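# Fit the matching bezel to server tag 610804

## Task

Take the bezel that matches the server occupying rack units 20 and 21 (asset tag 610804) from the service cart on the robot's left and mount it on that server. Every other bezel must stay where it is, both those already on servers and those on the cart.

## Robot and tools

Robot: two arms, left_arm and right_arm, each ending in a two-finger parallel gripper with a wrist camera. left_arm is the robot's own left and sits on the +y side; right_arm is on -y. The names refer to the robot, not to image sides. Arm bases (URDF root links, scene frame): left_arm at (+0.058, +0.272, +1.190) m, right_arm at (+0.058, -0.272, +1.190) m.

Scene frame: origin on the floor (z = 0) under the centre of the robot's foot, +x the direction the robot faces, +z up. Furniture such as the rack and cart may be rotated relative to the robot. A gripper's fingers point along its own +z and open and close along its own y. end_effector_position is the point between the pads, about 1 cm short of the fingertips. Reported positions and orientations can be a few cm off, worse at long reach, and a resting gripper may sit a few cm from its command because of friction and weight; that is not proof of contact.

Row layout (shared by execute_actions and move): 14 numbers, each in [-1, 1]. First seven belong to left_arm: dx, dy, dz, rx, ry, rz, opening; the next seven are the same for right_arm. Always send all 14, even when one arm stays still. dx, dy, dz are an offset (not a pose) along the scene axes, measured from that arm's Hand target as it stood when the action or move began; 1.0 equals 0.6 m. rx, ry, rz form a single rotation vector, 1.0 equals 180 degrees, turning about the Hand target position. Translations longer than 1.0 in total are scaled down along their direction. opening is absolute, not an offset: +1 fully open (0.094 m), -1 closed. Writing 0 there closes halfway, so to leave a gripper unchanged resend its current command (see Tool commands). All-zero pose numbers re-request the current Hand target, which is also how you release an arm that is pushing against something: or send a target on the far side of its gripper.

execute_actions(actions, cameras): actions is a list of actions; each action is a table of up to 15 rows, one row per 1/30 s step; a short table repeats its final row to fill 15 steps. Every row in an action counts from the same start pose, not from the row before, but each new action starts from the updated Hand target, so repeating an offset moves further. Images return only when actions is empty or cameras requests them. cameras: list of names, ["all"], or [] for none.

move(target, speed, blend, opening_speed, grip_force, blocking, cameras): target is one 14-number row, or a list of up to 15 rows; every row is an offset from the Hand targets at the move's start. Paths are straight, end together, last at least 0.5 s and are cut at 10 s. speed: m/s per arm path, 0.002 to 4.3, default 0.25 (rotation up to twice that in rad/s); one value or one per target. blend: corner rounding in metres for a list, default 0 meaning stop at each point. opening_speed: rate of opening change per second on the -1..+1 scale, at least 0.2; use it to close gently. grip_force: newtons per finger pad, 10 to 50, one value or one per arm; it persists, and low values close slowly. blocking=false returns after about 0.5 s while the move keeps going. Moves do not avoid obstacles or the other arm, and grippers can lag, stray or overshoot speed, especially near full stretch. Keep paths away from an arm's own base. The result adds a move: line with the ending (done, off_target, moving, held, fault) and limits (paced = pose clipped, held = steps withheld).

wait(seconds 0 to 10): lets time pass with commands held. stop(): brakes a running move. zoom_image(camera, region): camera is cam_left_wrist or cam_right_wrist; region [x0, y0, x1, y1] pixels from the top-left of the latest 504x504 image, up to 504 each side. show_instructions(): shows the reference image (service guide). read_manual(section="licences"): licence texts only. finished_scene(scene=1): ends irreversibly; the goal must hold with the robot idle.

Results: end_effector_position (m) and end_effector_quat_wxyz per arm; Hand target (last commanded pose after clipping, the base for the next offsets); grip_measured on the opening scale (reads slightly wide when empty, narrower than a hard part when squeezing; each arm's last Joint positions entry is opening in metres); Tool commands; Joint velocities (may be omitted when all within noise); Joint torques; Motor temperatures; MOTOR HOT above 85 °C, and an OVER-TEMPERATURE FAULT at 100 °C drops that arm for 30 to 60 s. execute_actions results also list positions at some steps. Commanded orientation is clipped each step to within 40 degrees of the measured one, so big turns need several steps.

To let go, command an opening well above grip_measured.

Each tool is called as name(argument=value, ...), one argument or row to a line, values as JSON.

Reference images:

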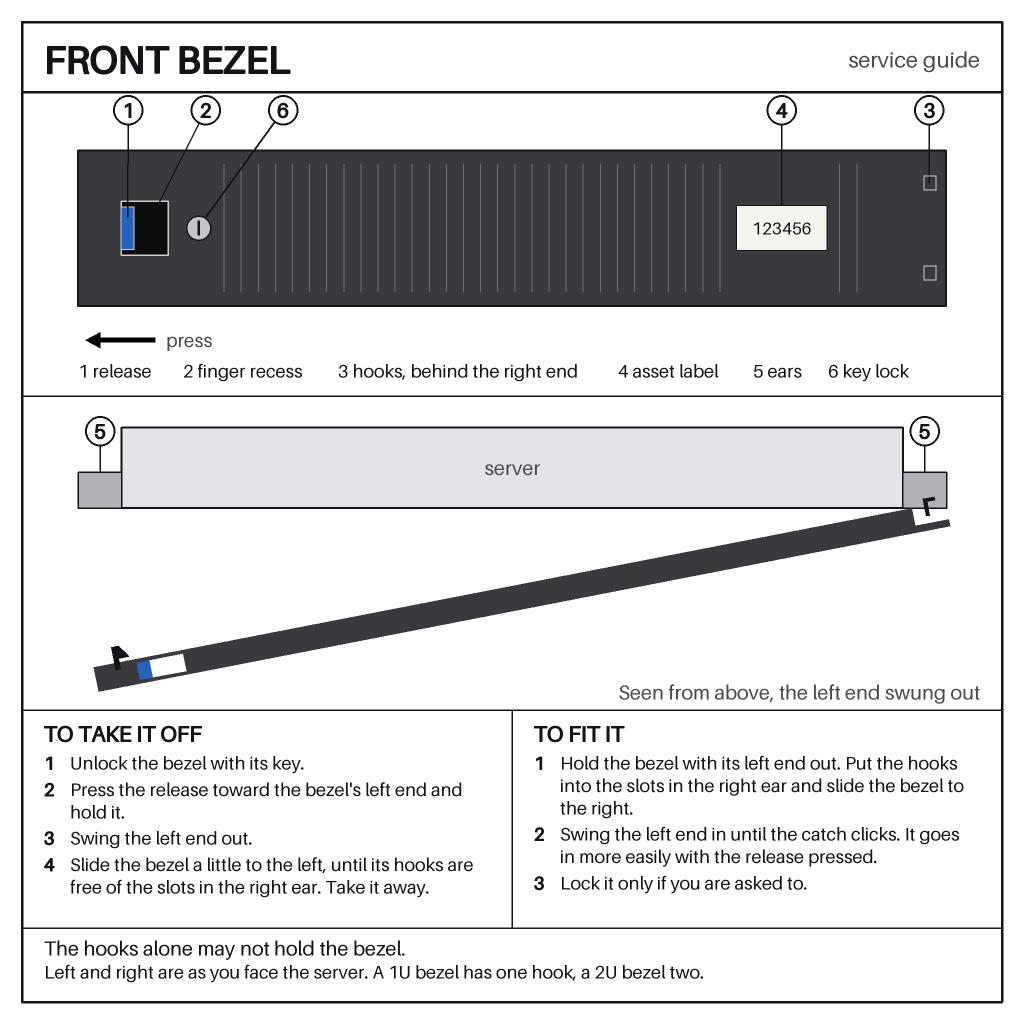

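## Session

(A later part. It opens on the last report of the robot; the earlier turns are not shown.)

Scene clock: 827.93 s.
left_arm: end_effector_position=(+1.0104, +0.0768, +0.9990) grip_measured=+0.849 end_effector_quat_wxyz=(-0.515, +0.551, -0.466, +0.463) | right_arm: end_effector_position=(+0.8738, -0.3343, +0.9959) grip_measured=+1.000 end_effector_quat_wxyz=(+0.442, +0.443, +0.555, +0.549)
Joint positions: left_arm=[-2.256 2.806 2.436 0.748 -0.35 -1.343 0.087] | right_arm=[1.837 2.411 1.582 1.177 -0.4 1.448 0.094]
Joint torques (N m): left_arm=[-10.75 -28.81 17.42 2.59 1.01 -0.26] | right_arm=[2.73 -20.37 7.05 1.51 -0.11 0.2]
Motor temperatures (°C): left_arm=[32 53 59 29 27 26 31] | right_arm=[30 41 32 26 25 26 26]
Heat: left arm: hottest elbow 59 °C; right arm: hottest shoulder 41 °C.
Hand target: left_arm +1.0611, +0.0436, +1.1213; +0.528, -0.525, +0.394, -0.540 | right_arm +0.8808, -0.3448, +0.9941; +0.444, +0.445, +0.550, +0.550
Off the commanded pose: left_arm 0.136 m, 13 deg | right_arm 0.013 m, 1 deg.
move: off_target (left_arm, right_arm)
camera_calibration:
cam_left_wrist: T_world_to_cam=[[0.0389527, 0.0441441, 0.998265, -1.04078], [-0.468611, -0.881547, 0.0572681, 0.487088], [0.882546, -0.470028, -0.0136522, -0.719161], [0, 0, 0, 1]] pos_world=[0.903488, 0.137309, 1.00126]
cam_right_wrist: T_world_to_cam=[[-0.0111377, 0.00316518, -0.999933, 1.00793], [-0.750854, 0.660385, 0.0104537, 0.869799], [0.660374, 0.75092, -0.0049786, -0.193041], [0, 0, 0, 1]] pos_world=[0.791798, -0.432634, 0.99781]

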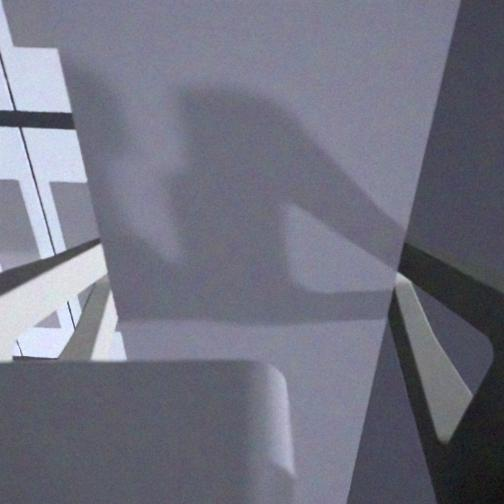

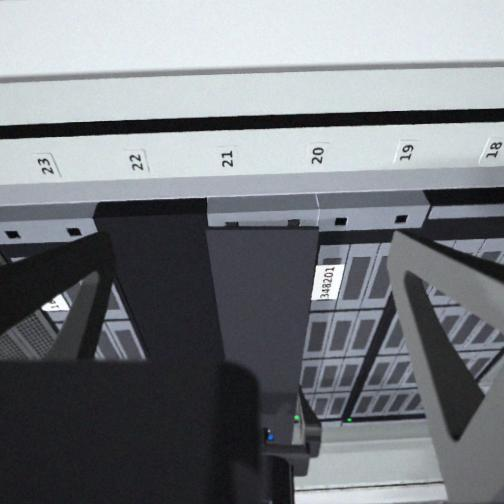

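move(
  target=[0,0,0,0,0,0,0.75,-0.135,0.25,-0.323,0,0,0,1],
  speed=0.12,
  cameras=["all"],
)

Scene clock: 854.20 s.
left_arm: end_effector_position=(+1.0102, +0.0768, +0.9987) grip_measured=+0.849 end_effector_quat_wxyz=(-0.515, +0.551, -0.466, +0.463) | right_arm: end_effector_position=(+0.7904, -0.2047, +0.7861) grip_measured=+1.000 end_effector_quat_wxyz=(+0.429, +0.463, +0.556, +0.540)
Joint positions: left_arm=[-2.256 2.807 2.436 0.748 -0.35 -1.343 0.087] | right_arm=[1.975 2.922 1.876 1.339 -0.25 1.416 0.094]
Joint torques (N m): left_arm=[-10.75 -28.51 17.68 2.56 1.01 -0.26] | right_arm=[6.24 -18.9 4.79 2.89 0.06 -0.17]
Motor temperatures (°C): left_arm=[32 50 63 29 27 26 31] | right_arm=[30 41 33 26 25 26 26]
Heat: left arm: hottest elbow 63 °C; right arm: hottest shoulder 41 °C.
Hand target: left_arm +1.0611, +0.0435, +1.1210; +0.528, -0.525, +0.394, -0.540 | right_arm +0.7999, -0.1950, +0.8004; +0.444, +0.445, +0.550, +0.550
Off the commanded pose: left_arm 0.137 m, 13 deg | right_arm 0.020 m, 3 deg.
move: off_target (left_arm, right_arm)
camera_calibration:
cam_left_wrist: T_world_to_cam=[[0.0393519, 0.0440452, 0.998254, -1.0408], [-0.468586, -0.881553, 0.0573681, 0.486849], [0.882541, -0.470025, -0.0140519, -0.71872], [0, 0, 0, 1]] pos_world=[0.903388, 0.137209, 1.00096]
cam_right_wrist: T_world_to_cam=[[-0.0556104, 0.0212443, -0.998227, 0.834265], [-0.73993, 0.670392, 0.0554881, 0.681847], [0.670382, 0.741703, -0.0215615, -0.233115], [0, 0, 0, 1]] pos_world=[0.707189, -0.301926, 0.789924]

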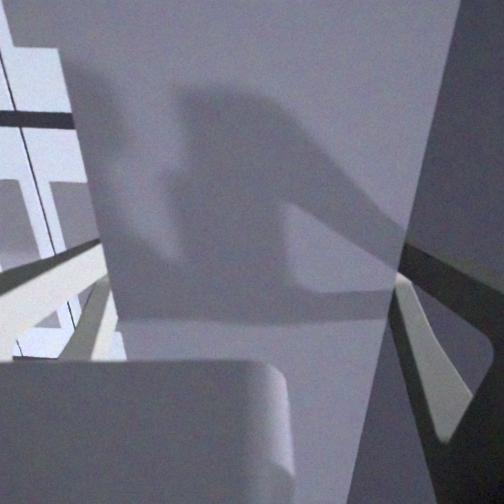

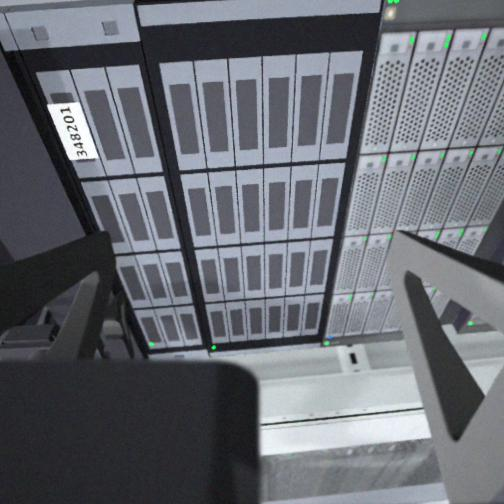

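move(
  target=[0,0,0,0,0,0,0.75,0,0,0.08,0,-0.08,0.13,1],
  speed=0.25,
  cameras=["cam_right_wrist"],
)

Scene clock: 858.13 s.
left_arm: end_effector_position=(+1.0102, +0.0768, +0.9987) grip_measured=+0.849 end_effector_quat_wxyz=(-0.515, +0.551, -0.466, +0.463) | right_arm: end_effector_position=(+0.7971, -0.1859, +0.8450) grip_measured=+1.000 end_effector_quat_wxyz=(+0.378, +0.259, +0.576, +0.677)
Joint positions: left_arm=[-2.256 2.807 2.436 0.748 -0.35 -1.343 0.087] | right_arm=[1.915 2.939 2.017 1.464 -0.76 1.488 0.094]
Joint torques (N m): left_arm=[-10.81 -28.57 17.63 2.51 1 -0.25] | right_arm=[4.13 -18.9 5.68 2.74 -0.07 0.21]
Motor temperatures (°C): left_arm=[32 50 64 29 27 26 31] | right_arm=[30 41 33 26 25 26 26]
Heat: left arm: hottest elbow 64 °C; right arm: hottest shoulder 41 °C.
Hand target: left_arm +1.0611, +0.0435, +1.1210; +0.528, -0.525, +0.394, -0.540 | right_arm +0.7998, -0.1950, +0.8482; +0.389, +0.253, +0.569, +0.679
Off the commanded pose: left_arm 0.137 m, 13 deg | right_arm 0.010 m, 2 deg.
move: off_target (left_arm)
camera_calibration:
cam_right_wrist: T_world_to_cam=[[0.204878, 0.0567402, -0.977141, 0.67417], [-0.933918, 0.310133, -0.177807, 0.955693], [0.292955, 0.948998, 0.11653, -0.0276003], [0, 0, 0, 1]] pos_world=[0.762502, -0.308452, 0.831904]
Images, in order (width x height): cam_right_wrist 504x504.

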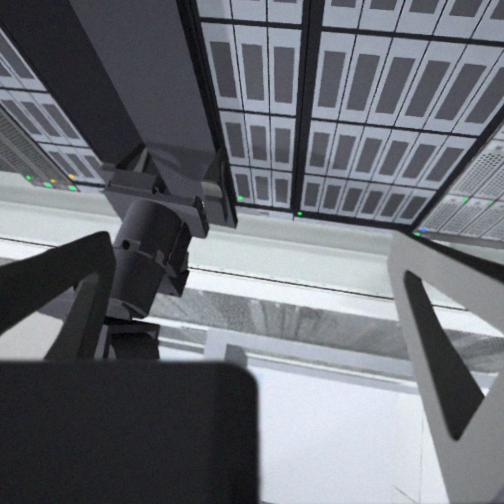

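zoom_image(
  camera="cam_right_wrist",
  region=[90, 130, 250, 240],
)

Scaled by 3.150.

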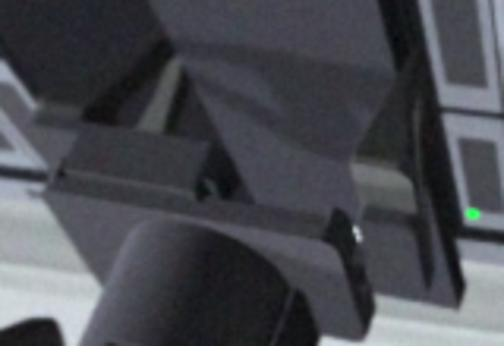

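move(
  target=[0,0,0,0,0,0,0.75,-0.08,0.33,-0.09,0,0,-0.11,1],
  speed=0.2,
  cameras=["cam_right_wrist"],
)

Scene clock: 865.47 s.
left_arm: end_effector_position=(+1.0102, +0.0768, +0.9987) grip_measured=+0.849 end_effector_quat_wxyz=(-0.515, +0.551, -0.466, +0.463) | right_arm: end_effector_position=(+0.7494, -0.0014, +0.7954) grip_measured=+1.000 end_effector_quat_wxyz=(+0.476, +0.362, +0.543, +0.589)
Joint positions: left_arm=[-2.256 2.807 2.436 0.748 -0.35 -1.343 0.087] | right_arm=[2.245 3.145 2.137 1.459 -0.132 1.242 0.094]
Joint torques (N m): left_arm=[-10.7 -28.57 17.65 2.54 1.01 -0.26] | right_arm=[8.41 -17.61 5.19 1.5 -0.02 -0.13]
Motor temperatures (°C): left_arm=[32 50 64 29 27 26 31] | right_arm=[30 42 33 26 25 26 26]
Heat: left arm: hottest elbow 64 °C; right arm: hottest shoulder 42 °C.
Hand target: left_arm +1.0611, +0.0435, +1.1210; +0.528, -0.525, +0.394, -0.540 | right_arm +0.7518, +0.0029, +0.7942; +0.500, +0.347, +0.517, +0.602
Off the commanded pose: left_arm 0.137 m, 13 deg | right_arm 0.005 m, 5 deg.
joint sent to its limit (right arm) — joint 2 (shoulder), upper limit. The joint targets are off in orientation, not in position.
move: off_target (left_arm, right_arm)
camera_calibration:
cam_right_wrist: T_world_to_cam=[[0.162878, -0.0335843, -0.986074, 0.66342], [-0.78722, 0.59805, -0.1504, 0.713771], [0.594773, 0.800755, 0.0709711, -0.373007], [0, 0, 0, 1]] pos_world=[0.675693, -0.105903, 0.788006]
Images, in order (width x height): cam_right_wrist 504x504.

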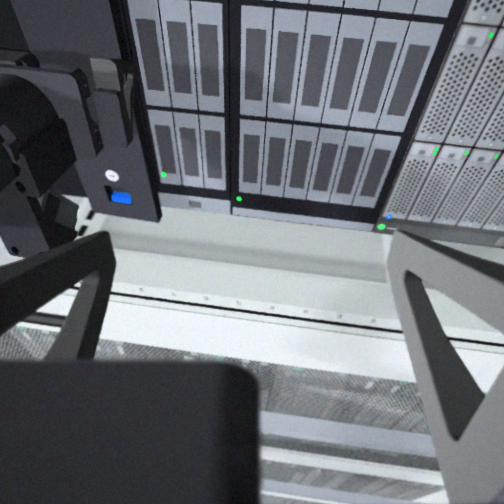

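Good view. Zoom.

zoom_image(
  camera="cam_right_wrist",
  region=[70, 150, 250, 250],
)

Scaled by 2.800.

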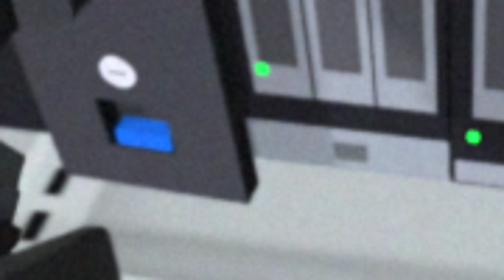

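wait(
  seconds=0.1,
  cameras=["cam_left_wrist","cam_right_wrist"],
)

zoom_image(
  camera="cam_left_wrist",
  region=[340, 200, 460, 320],
)

zoom_image(
  camera="cam_left_wrist",
  region=[0, 150, 160, 310],
)

zoom_image(
  camera="cam_right_wrist",
  region=[80, 170, 220, 240],
)

Scene clock: 898.10 s.
left_arm: end_effector_position=(+1.0102, +0.0768, +0.9987) grip_measured=+0.849 end_effector_quat_wxyz=(-0.515, +0.551, -0.466, +0.463) | right_arm: end_effector_position=(+0.7494, -0.0014, +0.7954) grip_measured=+1.000 end_effector_quat_wxyz=(+0.476, +0.362, +0.543, +0.589)
Joint positions: left_arm=[-2.256 2.807 2.436 0.748 -0.35 -1.343 0.087] | right_arm=[2.245 3.145 2.137 1.459 -0.132 1.241 0.094]
Joint torques (N m): left_arm=[-10.75 -28.63 17.66 2.54 0.99 -0.27] | right_arm=[8.47 -18.02 4.98 1.44 0 -0.17]
Motor temperatures (°C): left_arm=[32 50 66 29 28 26 31] | right_arm=[30 43 32 26 25 26 26]
Heat: left arm: hottest elbow 66 °C; right arm: hottest shoulder 43 °C.
Hand target: left_arm +1.0611, +0.0435, +1.1210; +0.528, -0.525, +0.394, -0.540 | right_arm +0.7518, +0.0029, +0.7942; +0.500, +0.347, +0.517, +0.602
Tool commands: left_gripper/opening=+0.75 right_gripper/opening=+1.0
Off the commanded pose: left_arm 0.137 m, 13 deg | right_arm 0.005 m, 5 deg.
wait: 0.10 s; at rest from the start
camera_calibration:
cam_left_wrist: T_world_to_cam=[[0.0393519, 0.0440452, 0.998254, -1.0408], [-0.468586, -0.881553, 0.0573681, 0.486849], [0.882541, -0.470025, -0.0140519, -0.71872], [0, 0, 0, 1]] pos_world=[0.903388, 0.137209, 1.00096]
cam_right_wrist: T_world_to_cam=[[0.162983, -0.0339323, -0.986045, 0.66329], [-0.787144, 0.598078, -0.150688, 0.713949], [0.594845, 0.80072, 0.070767, -0.372898], [0, 0, 0, 1]] pos_world=[0.675693, -0.105903, 0.788007]

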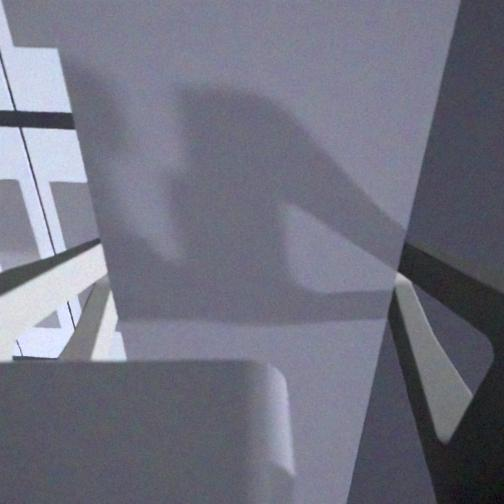

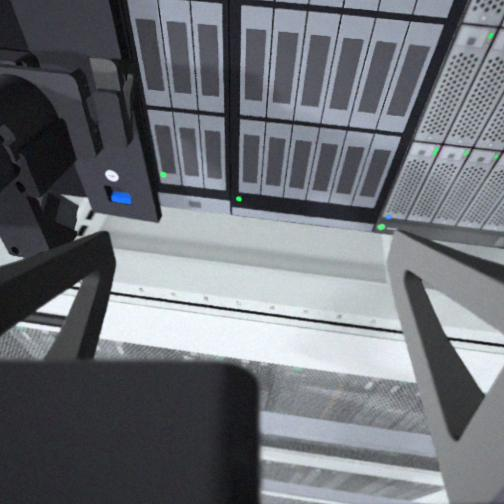

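Scaled by 4.200.

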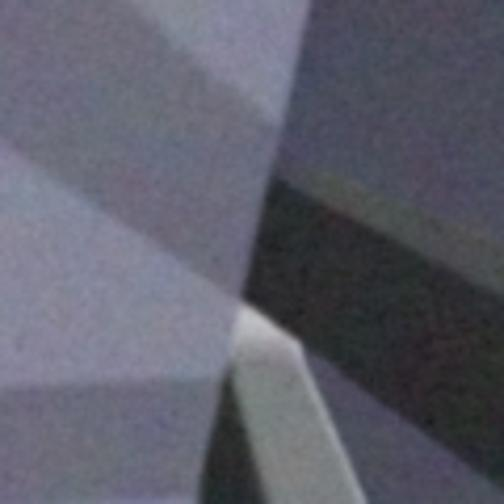

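Scaled by 3.150.

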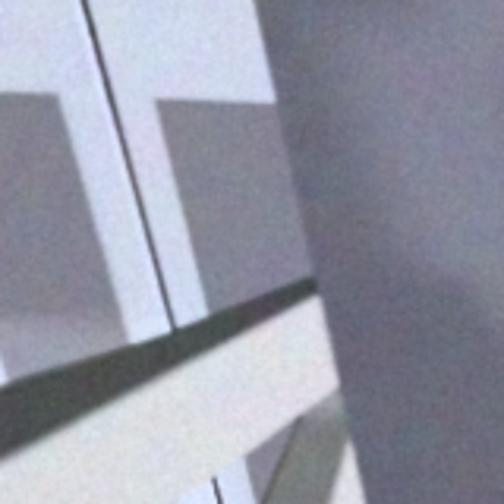

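Scaled by 3.600.

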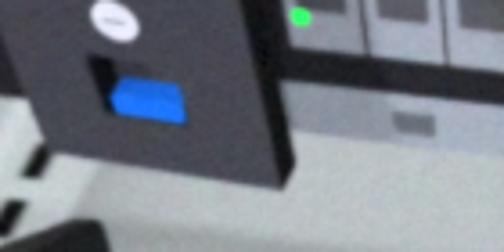

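move(
  target=[0.002,0,0.01,0.002,0,0,0.75,0,0,0,0,0,0,1],
  speed=0.03,
  cameras=["cam_right_wrist"],
)

zoom_image(
  camera="cam_right_wrist",
  region=[80, 170, 220, 240],
)

Scene clock: 904.20 s.
left_arm: end_effector_position=(+1.0103, +0.0768, +0.9986) grip_measured=+0.849 end_effector_quat_wxyz=(-0.514, +0.551, -0.466, +0.463) | right_arm: end_effector_position=(+0.7494, -0.0014, +0.7954) grip_measured=+1.000 end_effector_quat_wxyz=(+0.477, +0.362, +0.543, +0.589)
Joint positions: left_arm=[-2.256 2.807 2.436 0.748 -0.348 -1.343 0.087] | right_arm=[2.245 3.145 2.137 1.459 -0.132 1.241 0.094]
Joint torques (N m): left_arm=[-10.93 -29.27 17.16 2.5 0.89 -0.17] | right_arm=[8.18 -17.79 4.96 1.42 0 -0.13]
Motor temperatures (°C): left_arm=[32 50 66 29 28 26 31] | right_arm=[30 43 32 26 25 26 26]
Heat: left arm: hottest elbow 66 °C; right arm: hottest shoulder 43 °C.
Hand target: left_arm +1.0622, +0.0434, +1.1270; +0.529, -0.523, +0.395, -0.538 | right_arm +0.7518, +0.0029, +0.7942; +0.500, +0.347, +0.517, +0.602
Off the commanded pose: left_arm 0.142 m, 12 deg | right_arm 0.005 m, 5 deg.
joint sent to its limit (right arm) — joint 2 (shoulder), upper limit. The joint targets are off in orientation, not in position.
move: off_target (left_arm, right_arm)
camera_calibration:
cam_right_wrist: T_world_to_cam=[[0.163108, -0.0342806, -0.986012, 0.663242], [-0.787077, 0.598089, -0.150994, 0.714161], [0.5949, 0.800696, 0.0705719, -0.372791], [0, 0, 0, 1]] pos_world=[0.675692, -0.105903, 0.788107]
Images, in order (width x height): cam_right_wrist 504x504.

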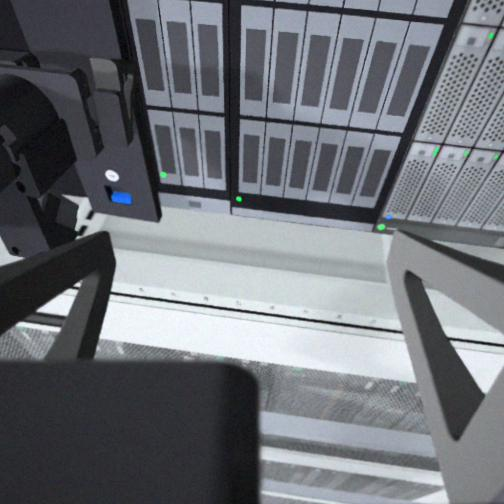

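Scaled by 3.600.

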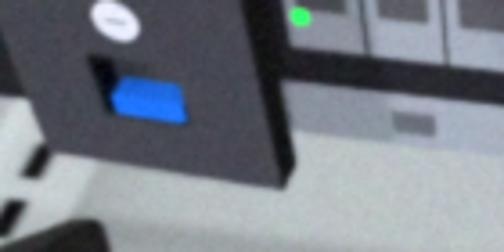

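move(
  target=[0.006,0.001,0.008,0.003,0,-0.002,0.75,0,0,0,0,0,0,1],
  speed=0.03,
  cameras=["cam_right_wrist"],
)

zoom_image(
  camera="cam_right_wrist",
  region=[80, 170, 220, 240],
)

Scene clock: 907.10 s.
left_arm: end_effector_position=(+1.0104, +0.0767, +0.9986) grip_measured=+0.849 end_effector_quat_wxyz=(-0.514, +0.551, -0.466, +0.463) | right_arm: end_effector_position=(+0.7494, -0.0014, +0.7954) grip_measured=+1.000 end_effector_quat_wxyz=(+0.477, +0.362, +0.543, +0.589)
Joint positions: left_arm=[-2.256 2.807 2.436 0.748 -0.347 -1.343 0.087] | right_arm=[2.245 3.145 2.137 1.459 -0.132 1.241 0.094]
Joint torques (N m): left_arm=[-10.87 -29.98 16.66 2.36 1.17 -0.08] | right_arm=[7.88 -17.49 4.89 1.42 -0.02 -0.14]
Motor temperatures (°C): left_arm=[32 50 66 29 28 26 31] | right_arm=[30 43 32 26 25 26 26]
Heat: left arm: hottest elbow 66 °C; right arm: hottest shoulder 43 °C.
Hand target: left_arm +1.0658, +0.0440, +1.1319; +0.530, -0.519, +0.400, -0.538 | right_arm +0.7518, +0.0029, +0.7942; +0.500, +0.347, +0.517, +0.602
Off the commanded pose: left_arm 0.148 m, 12 deg | right_arm 0.005 m, 5 deg.
joint sent to its limit (right arm) — joint 2 (shoulder), upper limit. The joint targets are off in orientation, not in position.
move: off_target (left_arm, right_arm)
camera_calibration:
cam_right_wrist: T_world_to_cam=[[0.163108, -0.0342806, -0.986012, 0.663242], [-0.787077, 0.598089, -0.150994, 0.714161], [0.5949, 0.800696, 0.0705719, -0.372791], [0, 0, 0, 1]] pos_world=[0.675692, -0.105903, 0.788107]
Images, in order (width x height): cam_right_wrist 504x504.

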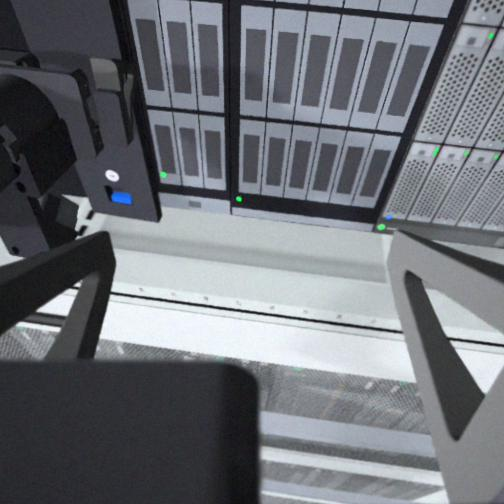

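Scaled by 3.600.

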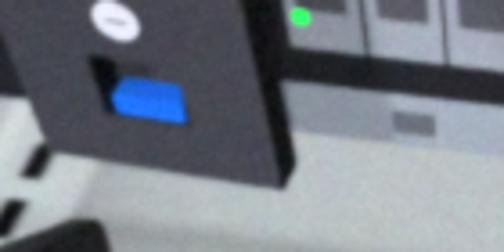

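zoom_image(
  camera="cam_right_wrist",
  region=[0, 0, 140, 140],
)

Scaled by 3.600.

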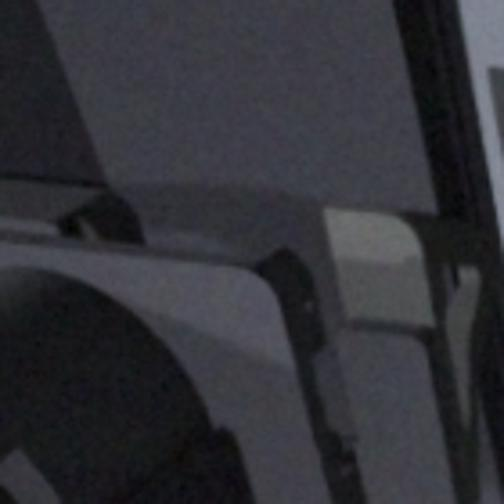

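move(
  target=[0.0,0,0.015,0,0,0,0.75,0,0,0,0,0,0,1],
  speed=0.03,
  cameras=["cam_right_wrist"],
)

zoom_image(
  camera="cam_right_wrist",
  region=[80, 170, 220, 240],
)

Scene clock: 933.57 s.
left_arm: end_effector_position=(+1.0104, +0.0768, +0.9986) grip_measured=+0.849 end_effector_quat_wxyz=(-0.514, +0.551, -0.466, +0.464) | right_arm: end_effector_position=(+0.7494, -0.0014, +0.7954) grip_measured=+1.000 end_effector_quat_wxyz=(+0.477, +0.362, +0.543, +0.589)
Joint positions: left_arm=[-2.255 2.807 2.436 0.748 -0.346 -1.343 0.087] | right_arm=[2.245 3.145 2.137 1.459 -0.132 1.241 0.094]
Joint torques (N m): left_arm=[-11.05 -31.33 15.54 2.24 1.03 -0.07] | right_arm=[8.12 -18.08 5.01 1.47 0 -0.16]
Motor temperatures (°C): left_arm=[32 51 66 29 28 26 31] | right_arm=[30 43 31 26 25 26 26]
Heat: left arm: hottest elbow 66 °C; right arm: hottest shoulder 43 °C.
Hand target: left_arm +1.0659, +0.0442, +1.1409; +0.530, -0.519, +0.400, -0.538 | right_arm +0.7518, +0.0029, +0.7942; +0.500, +0.347, +0.517, +0.602
Off the commanded pose: left_arm 0.156 m, 12 deg | right_arm 0.005 m, 5 deg.
joint sent to its limit (right arm) — joint 2 (shoulder), upper limit. The joint targets are off in orientation, not in position.
move: off_target (left_arm, right_arm)
camera_calibration:
cam_right_wrist: T_world_to_cam=[[0.163108, -0.0342806, -0.986012, 0.663242], [-0.787077, 0.598089, -0.150994, 0.714161], [0.5949, 0.800696, 0.0705719, -0.372791], [0, 0, 0, 1]] pos_world=[0.675692, -0.105903, 0.788107]
Images, in order (width x height): cam_right_wrist 504x504.

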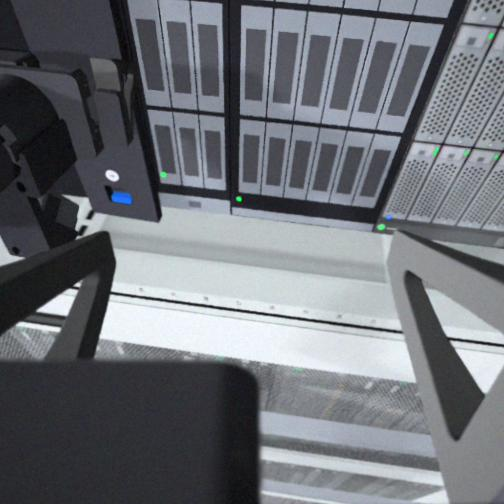

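Scaled by 3.600.

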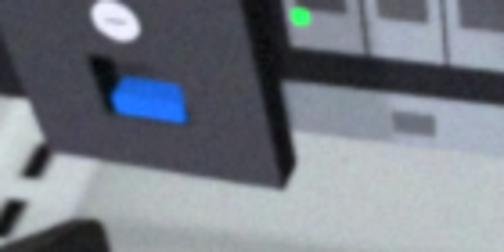

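move(
  target=[0.0,0,0.015,0,0,0,0.75,0,0,0,0,0,0,1],
  speed=0.03,
)

move(
  target=[0.0,0,0.012,0,0,0,0.75,0,0,0,0,0,0,1],
  speed=0.03,
  cameras=["cam_right_wrist"],
)

zoom_image(
  camera="cam_right_wrist",
  region=[80, 170, 220, 240],
)

Scene clock: 939.07 s.
left_arm: end_effector_position=(+1.0106, +0.0770, +0.9990) grip_measured=+0.849 end_effector_quat_wxyz=(-0.514, +0.551, -0.466, +0.463) | right_arm: end_effector_position=(+0.7494, -0.0014, +0.7954) grip_measured=+1.000 end_effector_quat_wxyz=(+0.477, +0.362, +0.543, +0.589)
Joint positions: left_arm=[-2.255 2.806 2.435 0.747 -0.347 -1.343 0.087] | right_arm=[2.245 3.145 2.137 1.459 -0.132 1.241 0.094]
Joint torques (N m): left_arm=[-11.22 -32.38 14.49 2.22 0.96 -0.05] | right_arm=[8.12 -17.44 4.94 1.51 -0.01 -0.16]
Motor temperatures (°C): left_arm=[32 52 65 29 28 26 31] | right_arm=[30 43 31 26 25 26 26]
Heat: left arm: hottest elbow 65 °C; right arm: hottest shoulder 43 °C.
Hand target: left_arm +1.0659, +0.0442, +1.1499; +0.530, -0.519, +0.399, -0.538 | right_arm +0.7518, +0.0029, +0.7942; +0.500, +0.347, +0.517, +0.602
Off the commanded pose: left_arm 0.164 m, 12 deg | right_arm 0.005 m, 5 deg.
joint sent to its limit (right arm) — joint 2 (shoulder), upper limit. The joint targets are off in orientation, not in position.
move: off_target (left_arm, right_arm)

Scene clock: 940.03 s.
left_arm: end_effector_position=(+1.0107, +0.0776, +1.0007) grip_measured=+0.849 end_effector_quat_wxyz=(-0.514, +0.551, -0.468, +0.461) | right_arm: end_effector_position=(+0.7494, -0.0014, +0.7954) grip_measured=+1.000 end_effector_quat_wxyz=(+0.477, +0.362, +0.543, +0.589)
Joint positions: left_arm=[-2.255 2.796 2.424 0.745 -0.348 -1.341 0.087] | right_arm=[2.245 3.145 2.137 1.459 -0.132 1.241 0.094]
Joint torques (N m): left_arm=[-11.4 -33.03 14.16 2.21 0.92 -0.06] | right_arm=[8.53 -17.61 5.11 1.39 -0.01 -0.12]
Motor temperatures (°C): left_arm=[32 52 65 29 28 26 31] | right_arm=[30 43 31 26 25 26 26]
Heat: left arm: hottest elbow 65 °C; right arm: hottest shoulder 43 °C.
Hand target: left_arm +1.0660, +0.0442, +1.1574; +0.530, -0.519, +0.399, -0.538 | right_arm +0.7518, +0.0029, +0.7942; +0.500, +0.347, +0.517, +0.602
Off the commanded pose: left_arm 0.169 m, 13 deg | right_arm 0.005 m, 5 deg.
joint sent to its limit (right arm) — joint 2 (shoulder), upper limit. The joint targets are off in orientation, not in position.
move: off_target (left_arm, right_arm)
camera_calibration:
cam_right_wrist: T_world_to_cam=[[0.163108, -0.0342806, -0.986012, 0.663242], [-0.787077, 0.598089, -0.150994, 0.714161], [0.5949, 0.800696, 0.0705719, -0.372791], [0, 0, 0, 1]] pos_world=[0.675692, -0.105903, 0.788107]
Images, in order (width x height): cam_right_wrist 504x504.

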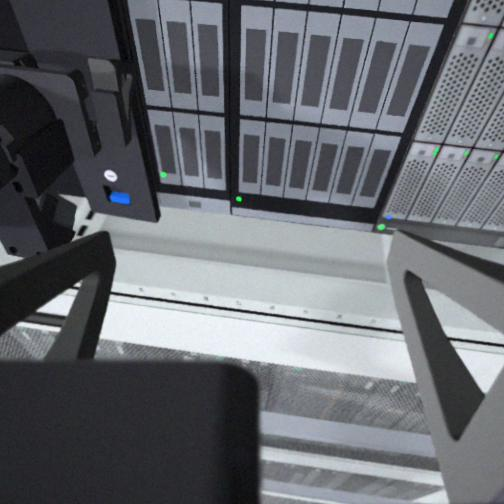

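Scaled by 3.600.

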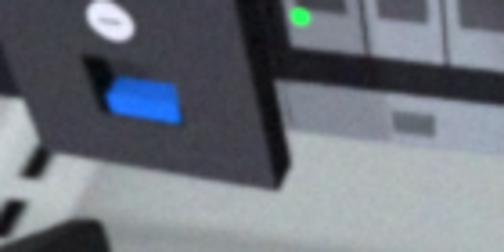

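move(
  target=[0.0,0,0.004,0.0015,0,0,0.75,0,0,0,0,0,0,1],
  speed=0.02,
  cameras=["cam_right_wrist"],
)

zoom_image(
  camera="cam_right_wrist",
  region=[80, 170, 220, 240],
)

Scene clock: 945.80 s.
left_arm: end_effector_position=(+1.0104, +0.0780, +1.0019) grip_measured=+0.849 end_effector_quat_wxyz=(-0.513, +0.551, -0.471, +0.459) | right_arm: end_effector_position=(+0.7494, -0.0014, +0.7954) grip_measured=+1.000 end_effector_quat_wxyz=(+0.477, +0.362, +0.543, +0.589)
Joint positions: left_arm=[-2.255 2.786 2.408 0.744 -0.348 -1.338 0.087] | right_arm=[2.245 3.145 2.137 1.459 -0.132 1.241 0.094]
Joint torques (N m): left_arm=[-11.34 -32.67 14.63 2.37 0.93 -0.06] | right_arm=[8.47 -18.02 4.97 1.51 0.03 -0.16]
Motor temperatures (°C): left_arm=[32 54 63 29 28 26 31] | right_arm=[30 43 31 26 25 26 26]
Heat: left arm: hottest elbow 63 °C; right arm: hottest shoulder 43 °C.
Hand target: left_arm +1.0659, +0.0442, +1.1596; +0.531, -0.518, +0.401, -0.537 | right_arm +0.7518, +0.0029, +0.7942; +0.500, +0.347, +0.517, +0.602
Off the commanded pose: left_arm 0.171 m, 13 deg | right_arm 0.005 m, 5 deg.
joint sent to its limit (right arm) — joint 2 (shoulder), upper limit. The joint targets are off in orientation, not in position.
move: off_target (left_arm, right_arm)
camera_calibration:
cam_right_wrist: T_world_to_cam=[[0.163108, -0.0342806, -0.986012, 0.663242], [-0.787077, 0.598089, -0.150994, 0.714161], [0.5949, 0.800696, 0.0705719, -0.372791], [0, 0, 0, 1]] pos_world=[0.675692, -0.105903, 0.788107]
Images, in order (width x height): cam_right_wrist 504x504.

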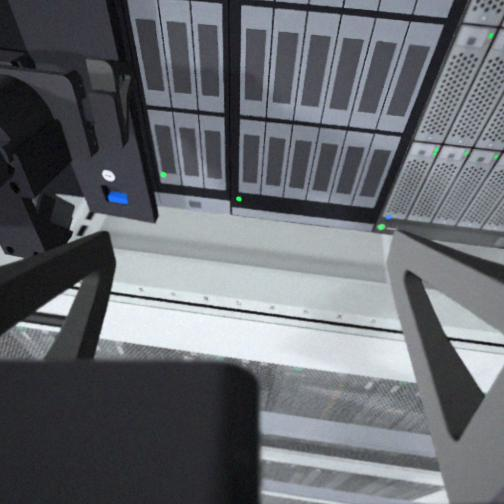

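Scaled by 3.600.

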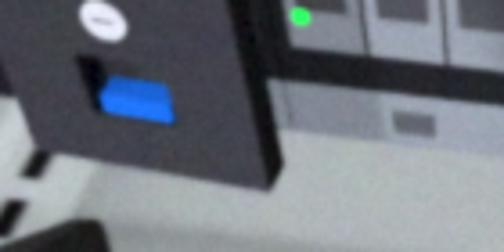

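move(
  target=[0.006,0,0,0,0,-0.003,0.75,0,0,0,0,0,0,1],
  speed=0.02,
  cameras=["all"],
)

zoom_image(
  camera="cam_right_wrist",
  region=[80, 170, 220, 240],
)

Scene clock: 950.73 s.
left_arm: end_effector_position=(+1.0103, +0.0780, +1.0028) grip_measured=+0.849 end_effector_quat_wxyz=(-0.512, +0.551, -0.473, +0.459) | right_arm: end_effector_position=(+0.7494, -0.0014, +0.7954) grip_measured=+1.000 end_effector_quat_wxyz=(+0.477, +0.362, +0.543, +0.589)
Joint positions: left_arm=[-2.255 2.78 2.4 0.743 -0.346 -1.338 0.087] | right_arm=[2.245 3.145 2.137 1.459 -0.132 1.241 0.094]
Joint torques (N m): left_arm=[-11.22 -32.62 14.87 2.29 1.33 -0.09] | right_arm=[8.23 -18.08 5.03 1.54 -0.05 -0.11]
Motor temperatures (°C): left_arm=[32 57 62 29 28 26 31] | right_arm=[30 43 31 26 25 26 26]
Heat: left arm: hottest elbow 62 °C; right arm: hottest shoulder 43 °C.
Hand target: left_arm +1.0695, +0.0442, +1.1597; +0.529, -0.516, +0.403, -0.540 | right_arm +0.7518, +0.0029, +0.7942; +0.500, +0.347, +0.517, +0.602
Off the commanded pose: left_arm 0.171 m, 13 deg | right_arm 0.005 m, 5 deg.
joint sent to its limit (right arm) — joint 2 (shoulder), upper limit. The joint targets are off in orientation, not in position.
move: off_target (left_arm, right_arm)
camera_calibration:
cam_left_wrist: T_world_to_cam=[[0.0530848, 0.0352118, 0.997969, -1.05785], [-0.473965, -0.878747, 0.0562168, 0.494111], [0.878942, -0.475987, -0.029959, -0.698037], [0, 0, 0, 1]] pos_world=[0.903881, 0.139191, 1.00702]
cam_right_wrist: T_world_to_cam=[[0.163108, -0.0342806, -0.986012, 0.663242], [-0.787077, 0.598089, -0.150994, 0.714161], [0.5949, 0.800696, 0.0705719, -0.372791], [0, 0, 0, 1]] pos_world=[0.675692, -0.105903, 0.788107]

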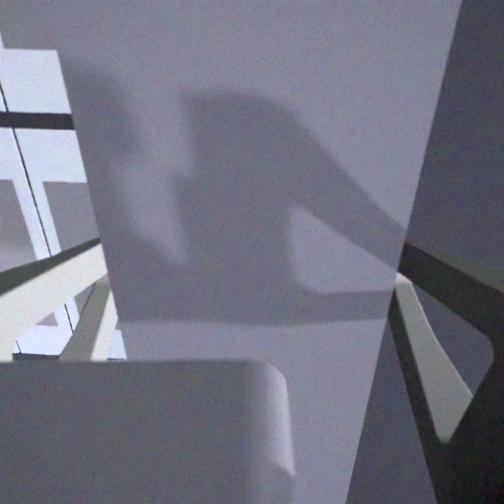

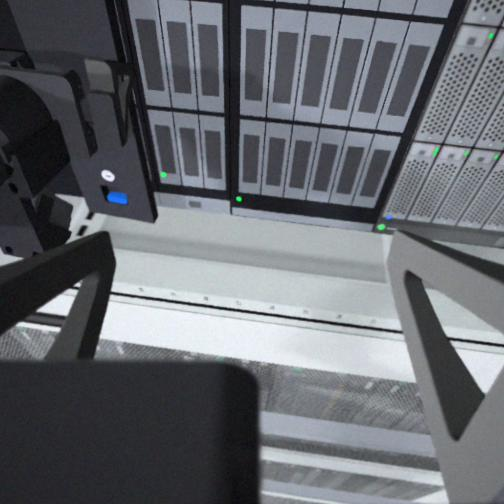

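Scaled by 3.600.

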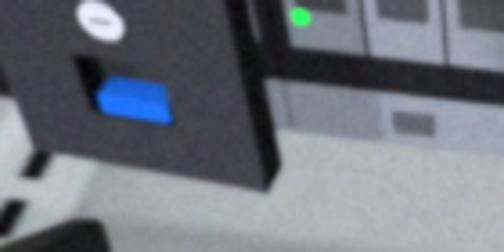

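move(
  target=[0.014,0,-0.004,0,0,-0.003,0.75,0,0,0,0,0,0,1],
  speed=0.02,
  cameras=["cam_right_wrist"],
)

zoom_image(
  camera="cam_right_wrist",
  region=[80, 170, 220, 240],
)

Scene clock: 955.07 s.
left_arm: end_effector_position=(+1.0100, +0.0774, +1.0034) grip_measured=+0.849 end_effector_quat_wxyz=(-0.511, +0.550, -0.476, +0.459) | right_arm: end_effector_position=(+0.7494, -0.0014, +0.7954) grip_measured=+1.000 end_effector_quat_wxyz=(+0.477, +0.362, +0.543, +0.589)
Joint positions: left_arm=[-2.255 2.773 2.39 0.741 -0.341 -1.337 0.087] | right_arm=[2.245 3.145 2.137 1.459 -0.132 1.241 0.094]
Joint torques (N m): left_arm=[-10.93 -32.15 16.1 2.06 1.64 -0.13] | right_arm=[8.59 -17.67 5.03 1.54 0.01 -0.12]
Motor temperatures (°C): left_arm=[32 59 61 29 29 26 31] | right_arm=[30 43 31 26 25 26 26]
Heat: left arm: hottest elbow 61 °C; right arm: hottest shoulder 43 °C.
Hand target: left_arm +1.0779, +0.0442, +1.1571; +0.526, -0.514, +0.406, -0.542 | right_arm +0.7518, +0.0029, +0.7942; +0.500, +0.347, +0.517, +0.602
Off the commanded pose: left_arm 0.171 m, 13 deg | right_arm 0.005 m, 5 deg.
joint sent to its limit (right arm) — joint 2 (shoulder), upper limit. The joint targets are off in orientation, not in position.
move: off_target (left_arm, right_arm)
camera_calibration:
cam_right_wrist: T_world_to_cam=[[0.163108, -0.0342806, -0.986012, 0.663242], [-0.787077, 0.598089, -0.150994, 0.714161], [0.5949, 0.800696, 0.0705719, -0.372791], [0, 0, 0, 1]] pos_world=[0.675692, -0.105903, 0.788107]
Images, in order (width x height): cam_right_wrist 504x504.

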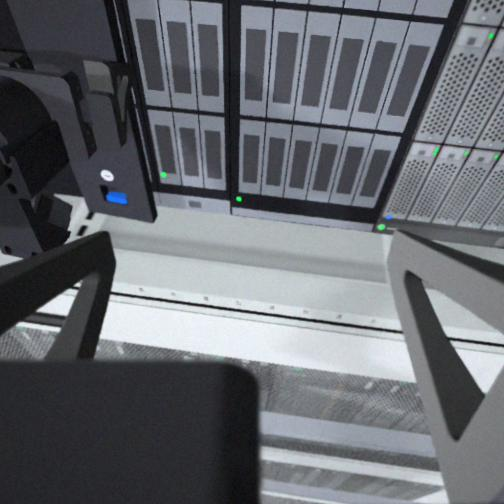

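Scaled by 3.600.

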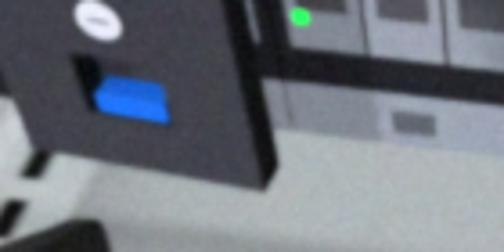

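move(
  target=[
    [0,0,-0.004,0,0,0,0.75,-0.02,-0.338,0.01,0.0049,0.0793,0.0518,-1],
    [0,0,-0.004,0,0,0,0.75,0.08,-0.288,0.327,0.0049,0.0793,0.0518,-1],
    [0,0,-0.004,0,0,0,0.75,0.27,-0.165,0.327,0.0049,0.0793,0.0518,-1],
  ],
  speed=0.15,
  blend=[0.03,0.03,0],
  cameras=["all"],
)

Scene clock: 975.07 s.
left_arm: end_effector_position=(+1.0099, +0.0772, +1.0042) grip_measured=+0.849 end_effector_quat_wxyz=(-0.509, +0.549, -0.478, +0.459) | right_arm: end_effector_position=(+0.9037, -0.1094, +0.9820) grip_measured=-0.997 end_effector_quat_wxyz=(+0.372, +0.392, +0.598, +0.592)
Joint positions: left_arm=[-2.255 2.767 2.382 0.74 -0.337 -1.337 0.087] | right_arm=[2.107 2.531 1.776 1.015 -0.348 1.361 0]
Joint torques (N m): left_arm=[-10.93 -31.5 16.85 2.15 1.48 -0.14] | right_arm=[8.18 -21.25 8.36 1.59 0.05 -0.15]
Motor temperatures (°C): left_arm=[32 63 61 29 30 26 31] | right_arm=[30 42 31 26 25 26 26]
Heat: left arm: hottest shoulder 63 °C; right arm: hottest shoulder 42 °C.
Hand target: left_arm +1.0780, +0.0443, +1.1551; +0.526, -0.514, +0.405, -0.542 | right_arm +0.9138, -0.0960, +0.9907; +0.379, +0.380, +0.596, +0.597
Off the commanded pose: left_arm 0.168 m, 13 deg | right_arm 0.019 m, 2 deg.
move: off_target (left_arm, right_arm)
camera_calibration:
cam_left_wrist: T_world_to_cam=[[0.0594661, 0.032462, 0.997702, -1.06508], [-0.483366, -0.873545, 0.0572324, 0.501168], [0.873396, -0.485659, -0.0362554, -0.685465], [0, 0, 0, 1]] pos_world=[0.904267, 0.139465, 1.0091]
cam_right_wrist: T_world_to_cam=[[-0.0353411, 0.0157834, -0.999251, 1.0162], [-0.871747, 0.488438, 0.0385466, 0.806678], [0.48868, 0.872456, -0.00350277, -0.214805], [0, 0, 0, 1]] pos_world=[0.844103, -0.222643, 0.98359]

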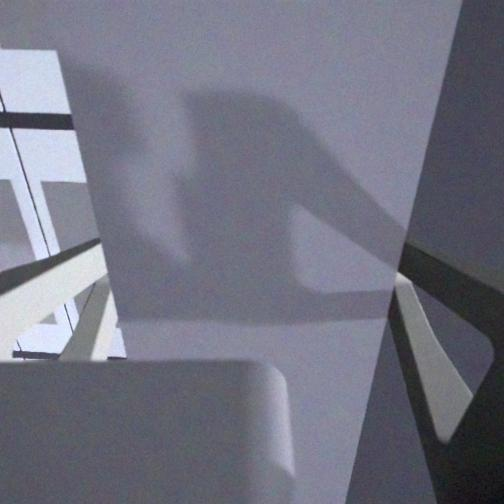

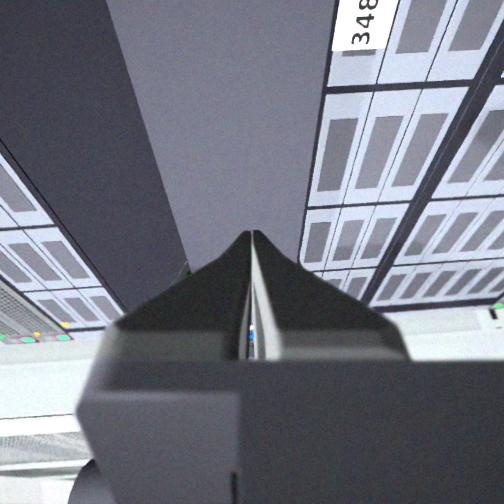

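move(
  target=[0,0,-0.006,0,0,0,0.75,0.11,0.03,0.005,0,0,0,-1],
  speed=0.08,
  cameras=["cam_right_wrist"],
)

Scene clock: 979.73 s.
left_arm: end_effector_position=(+1.0098, +0.0771, +1.0038) grip_measured=+0.849 end_effector_quat_wxyz=(-0.509, +0.549, -0.479, +0.459) | right_arm: end_effector_position=(+0.9700, -0.0977, +0.9819) grip_measured=-0.997 end_effector_quat_wxyz=(+0.373, +0.394, +0.599, +0.589)
Joint positions: left_arm=[-2.255 2.767 2.381 0.739 -0.337 -1.337 0.087] | right_arm=[2.117 2.64 2.089 0.806 -0.332 1.356 0]
Joint torques (N m): left_arm=[-10.93 -30.97 17.28 2.22 1.53 -0.14] | right_arm=[9.47 -22.53 10.51 1.42 0.04 -0.14]
Motor temperatures (°C): left_arm=[32 65 60 29 30 26 31] | right_arm=[30 43 32 26 25 26 26]
Heat: left arm: hottest shoulder 65 °C; right arm: hottest shoulder 43 °C.
Hand target: left_arm +1.0779, +0.0442, +1.1511; +0.526, -0.514, +0.406, -0.542 | right_arm +0.9798, -0.0781, +0.9937; +0.379, +0.380, +0.597, +0.597
Off the commanded pose: left_arm 0.166 m, 13 deg | right_arm 0.025 m, 2 deg.
move: off_target (left_arm, right_arm)
camera_calibration:
cam_right_wrist: T_world_to_cam=[[-0.0394175, 0.0129065, -0.999139, 1.02184], [-0.869306, 0.492599, 0.0406586, 0.854774], [0.4927, 0.870161, -0.00819737, -0.256861], [0, 0, 0, 1]] pos_world=[0.909894, -0.210739, 0.9841]
Images, in order (width x height): cam_right_wrist 504x504.

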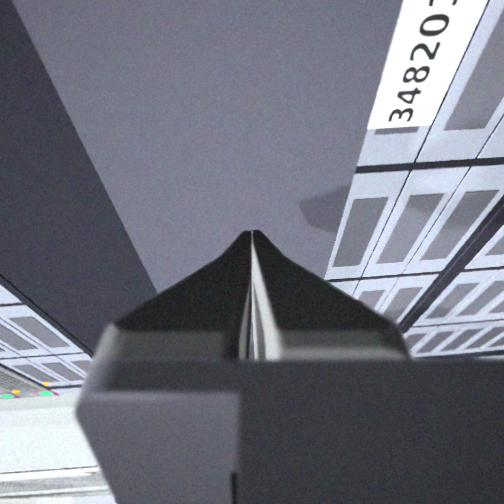

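move(
  target=[0,0,0,0,0,0,0.75,0.025,0.01,0.005,0,0,0,-1],
  speed=0.03,
  cameras=["cam_right_wrist"],
)

Scene clock: 982.90 s.
left_arm: end_effector_position=(+1.0098, +0.0771, +1.0038) grip_measured=+0.849 end_effector_quat_wxyz=(-0.509, +0.549, -0.479, +0.459) | right_arm: end_effector_position=(+0.9847, -0.0929, +0.9827) grip_measured=-0.997 end_effector_quat_wxyz=(+0.372, +0.395, +0.600, +0.588)
Joint positions: left_arm=[-2.255 2.767 2.381 0.739 -0.337 -1.337 0.087] | right_arm=[2.122 2.671 2.173 0.75 -0.326 1.354 0]
Joint torques (N m): left_arm=[-10.75 -31.03 17.31 2.24 1.53 -0.15] | right_arm=[9.35 -23.53 10.8 1.57 0.03 -0.18]
Motor temperatures (°C): left_arm=[32 66 61 29 30 26 31] | right_arm=[30 43 33 26 25 26 26]
Heat: left arm: hottest shoulder 66 °C; right arm: hottest shoulder 43 °C.
Hand target: left_arm +1.0779, +0.0442, +1.1511; +0.526, -0.514, +0.406, -0.542 | right_arm +0.9949, -0.0720, +0.9968; +0.379, +0.380, +0.596, +0.597
Off the commanded pose: left_arm 0.166 m, 13 deg | right_arm 0.027 m, 2 deg.
move: off_target (left_arm, right_arm)
camera_calibration:
cam_right_wrist: T_world_to_cam=[[-0.0420105, 0.012004, -0.999045, 1.02548], [-0.868853, 0.493245, 0.0424625, 0.863035], [0.493284, 0.869808, -0.0102917, -0.266909], [0, 0, 0, 1]] pos_world=[0.924593, -0.205838, 0.985104]
Images, in order (width x height): cam_right_wrist 504x504.

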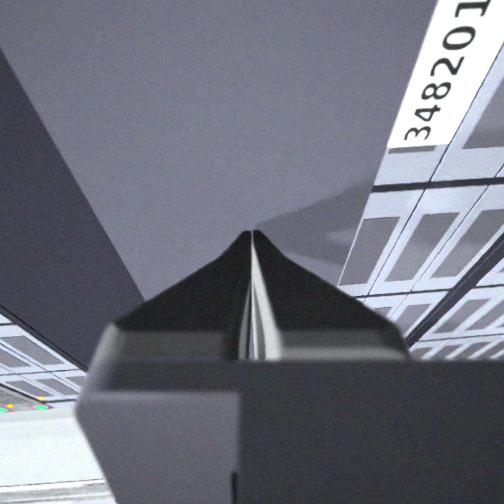

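move(
  target=[0,0,0,0,0,0,0.75,0.01,0.002,0.0,0,0,0,-1],
  speed=0.02,
  cameras=["cam_right_wrist"],
)

Scene clock: 986.70 s.
left_arm: end_effector_position=(+1.0098, +0.0771, +1.0037) grip_measured=+0.849 end_effector_quat_wxyz=(-0.509, +0.549, -0.479, +0.459) | right_arm: end_effector_position=(+0.9891, -0.0927, +0.9829) grip_measured=-0.997 end_effector_quat_wxyz=(+0.373, +0.394, +0.599, +0.588)
Joint positions: left_arm=[-2.255 2.767 2.381 0.739 -0.337 -1.337 0.087] | right_arm=[2.122 2.682 2.2 0.736 -0.326 1.353 0]
Joint velocities: left_arm=[-0.005 0.005 -0.012 -0.017 0.154 0.007 0] | right_arm=[within noise]
Joint torques (N m): left_arm=[-10.81 -31.03 17.31 2.22 1.54 -0.15] | right_arm=[9.64 -22.95 11.63 1.2 0.01 -0.15]
Motor temperatures (°C): left_arm=[32 67 61 29 30 26 31] | right_arm=[30 44 34 26 25 26 26]
Heat: left arm: hottest shoulder 67 °C; right arm: hottest shoulder 44 °C.
Hand target: left_arm +1.0779, +0.0442, +1.1511; +0.526, -0.514, +0.406, -0.542 | right_arm +1.0007, -0.0708, +0.9964; +0.379, +0.380, +0.597, +0.597
Off the commanded pose: left_arm 0.166 m, 13 deg | right_arm 0.028 m, 2 deg.
move: off_target (left_arm, right_arm)
camera_calibration:
cam_right_wrist: T_world_to_cam=[[-0.0400136, 0.011492, -0.999133, 1.02398], [-0.868377, 0.494252, 0.0404619, 0.868308], [0.494288, 0.869243, -0.00979743, -0.270688], [0, 0, 0, 1]] pos_world=[0.92879, -0.205637, 0.985304]
Images, in order (width x height): cam_right_wrist 504x504.

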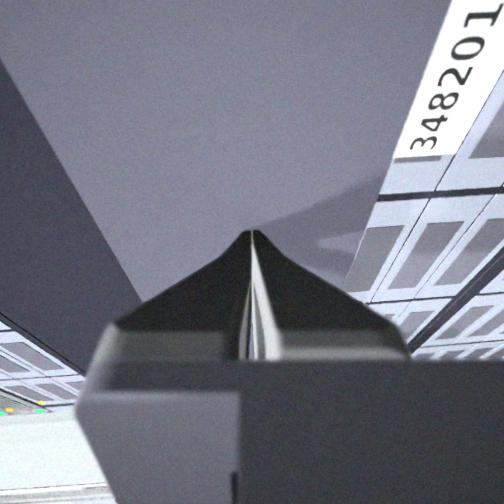

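move(
  target=[0,0,0,0,0,0,0.75,0.01,0.002,0.0,0,0,0,-1],
  speed=0.02,
  cameras=["cam_right_wrist"],
)

Scene clock: 988.73 s.
left_arm: end_effector_position=(+1.0098, +0.0769, +1.0038) grip_measured=+0.849 end_effector_quat_wxyz=(-0.508, +0.549, -0.479, +0.459) | right_arm: end_effector_position=(+0.9899, -0.0921, +0.9830) grip_measured=-0.997 end_effector_quat_wxyz=(+0.373, +0.392, +0.600, +0.589)
Joint positions: left_arm=[-2.255 2.767 2.381 0.739 -0.335 -1.337 0.087] | right_arm=[2.122 2.685 2.207 0.732 -0.329 1.351 0]
Joint torques (N m): left_arm=[-10.81 -31.03 17.32 2.21 1.49 -0.15] | right_arm=[9.82 -22.71 13.22 0.66 0.16 -0.11]
Motor temperatures (°C): left_arm=[32 67 61 29 31 26 31] | right_arm=[30 44 34 26 25 26 26]
Heat: left arm: hottest shoulder 67 °C; right arm: hottest shoulder 44 °C.
Hand target: left_arm +1.0779, +0.0442, +1.1511; +0.526, -0.514, +0.406, -0.542 | right_arm +1.0068, -0.0696, +0.9965; +0.379, +0.380, +0.597, +0.597
Off the commanded pose: left_arm 0.166 m, 13 deg | right_arm 0.031 m, 2 deg.
move: off_target (left_arm, right_arm)
camera_calibration:
cam_right_wrist: T_world_to_cam=[[-0.0380396, 0.00964001, -0.99923, 1.022], [-0.870109, 0.491402, 0.0378649, 0.872605], [0.491388, 0.87088, -0.0103049, -0.268135], [0, 0, 0, 1]] pos_world=[0.929897, -0.205138, 0.985407]
Images, in order (width x height): cam_right_wrist 504x504.

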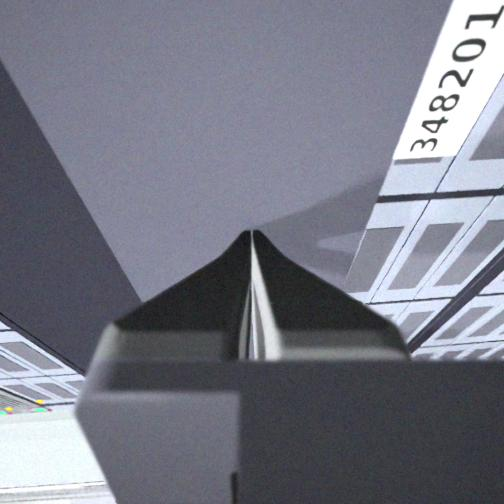

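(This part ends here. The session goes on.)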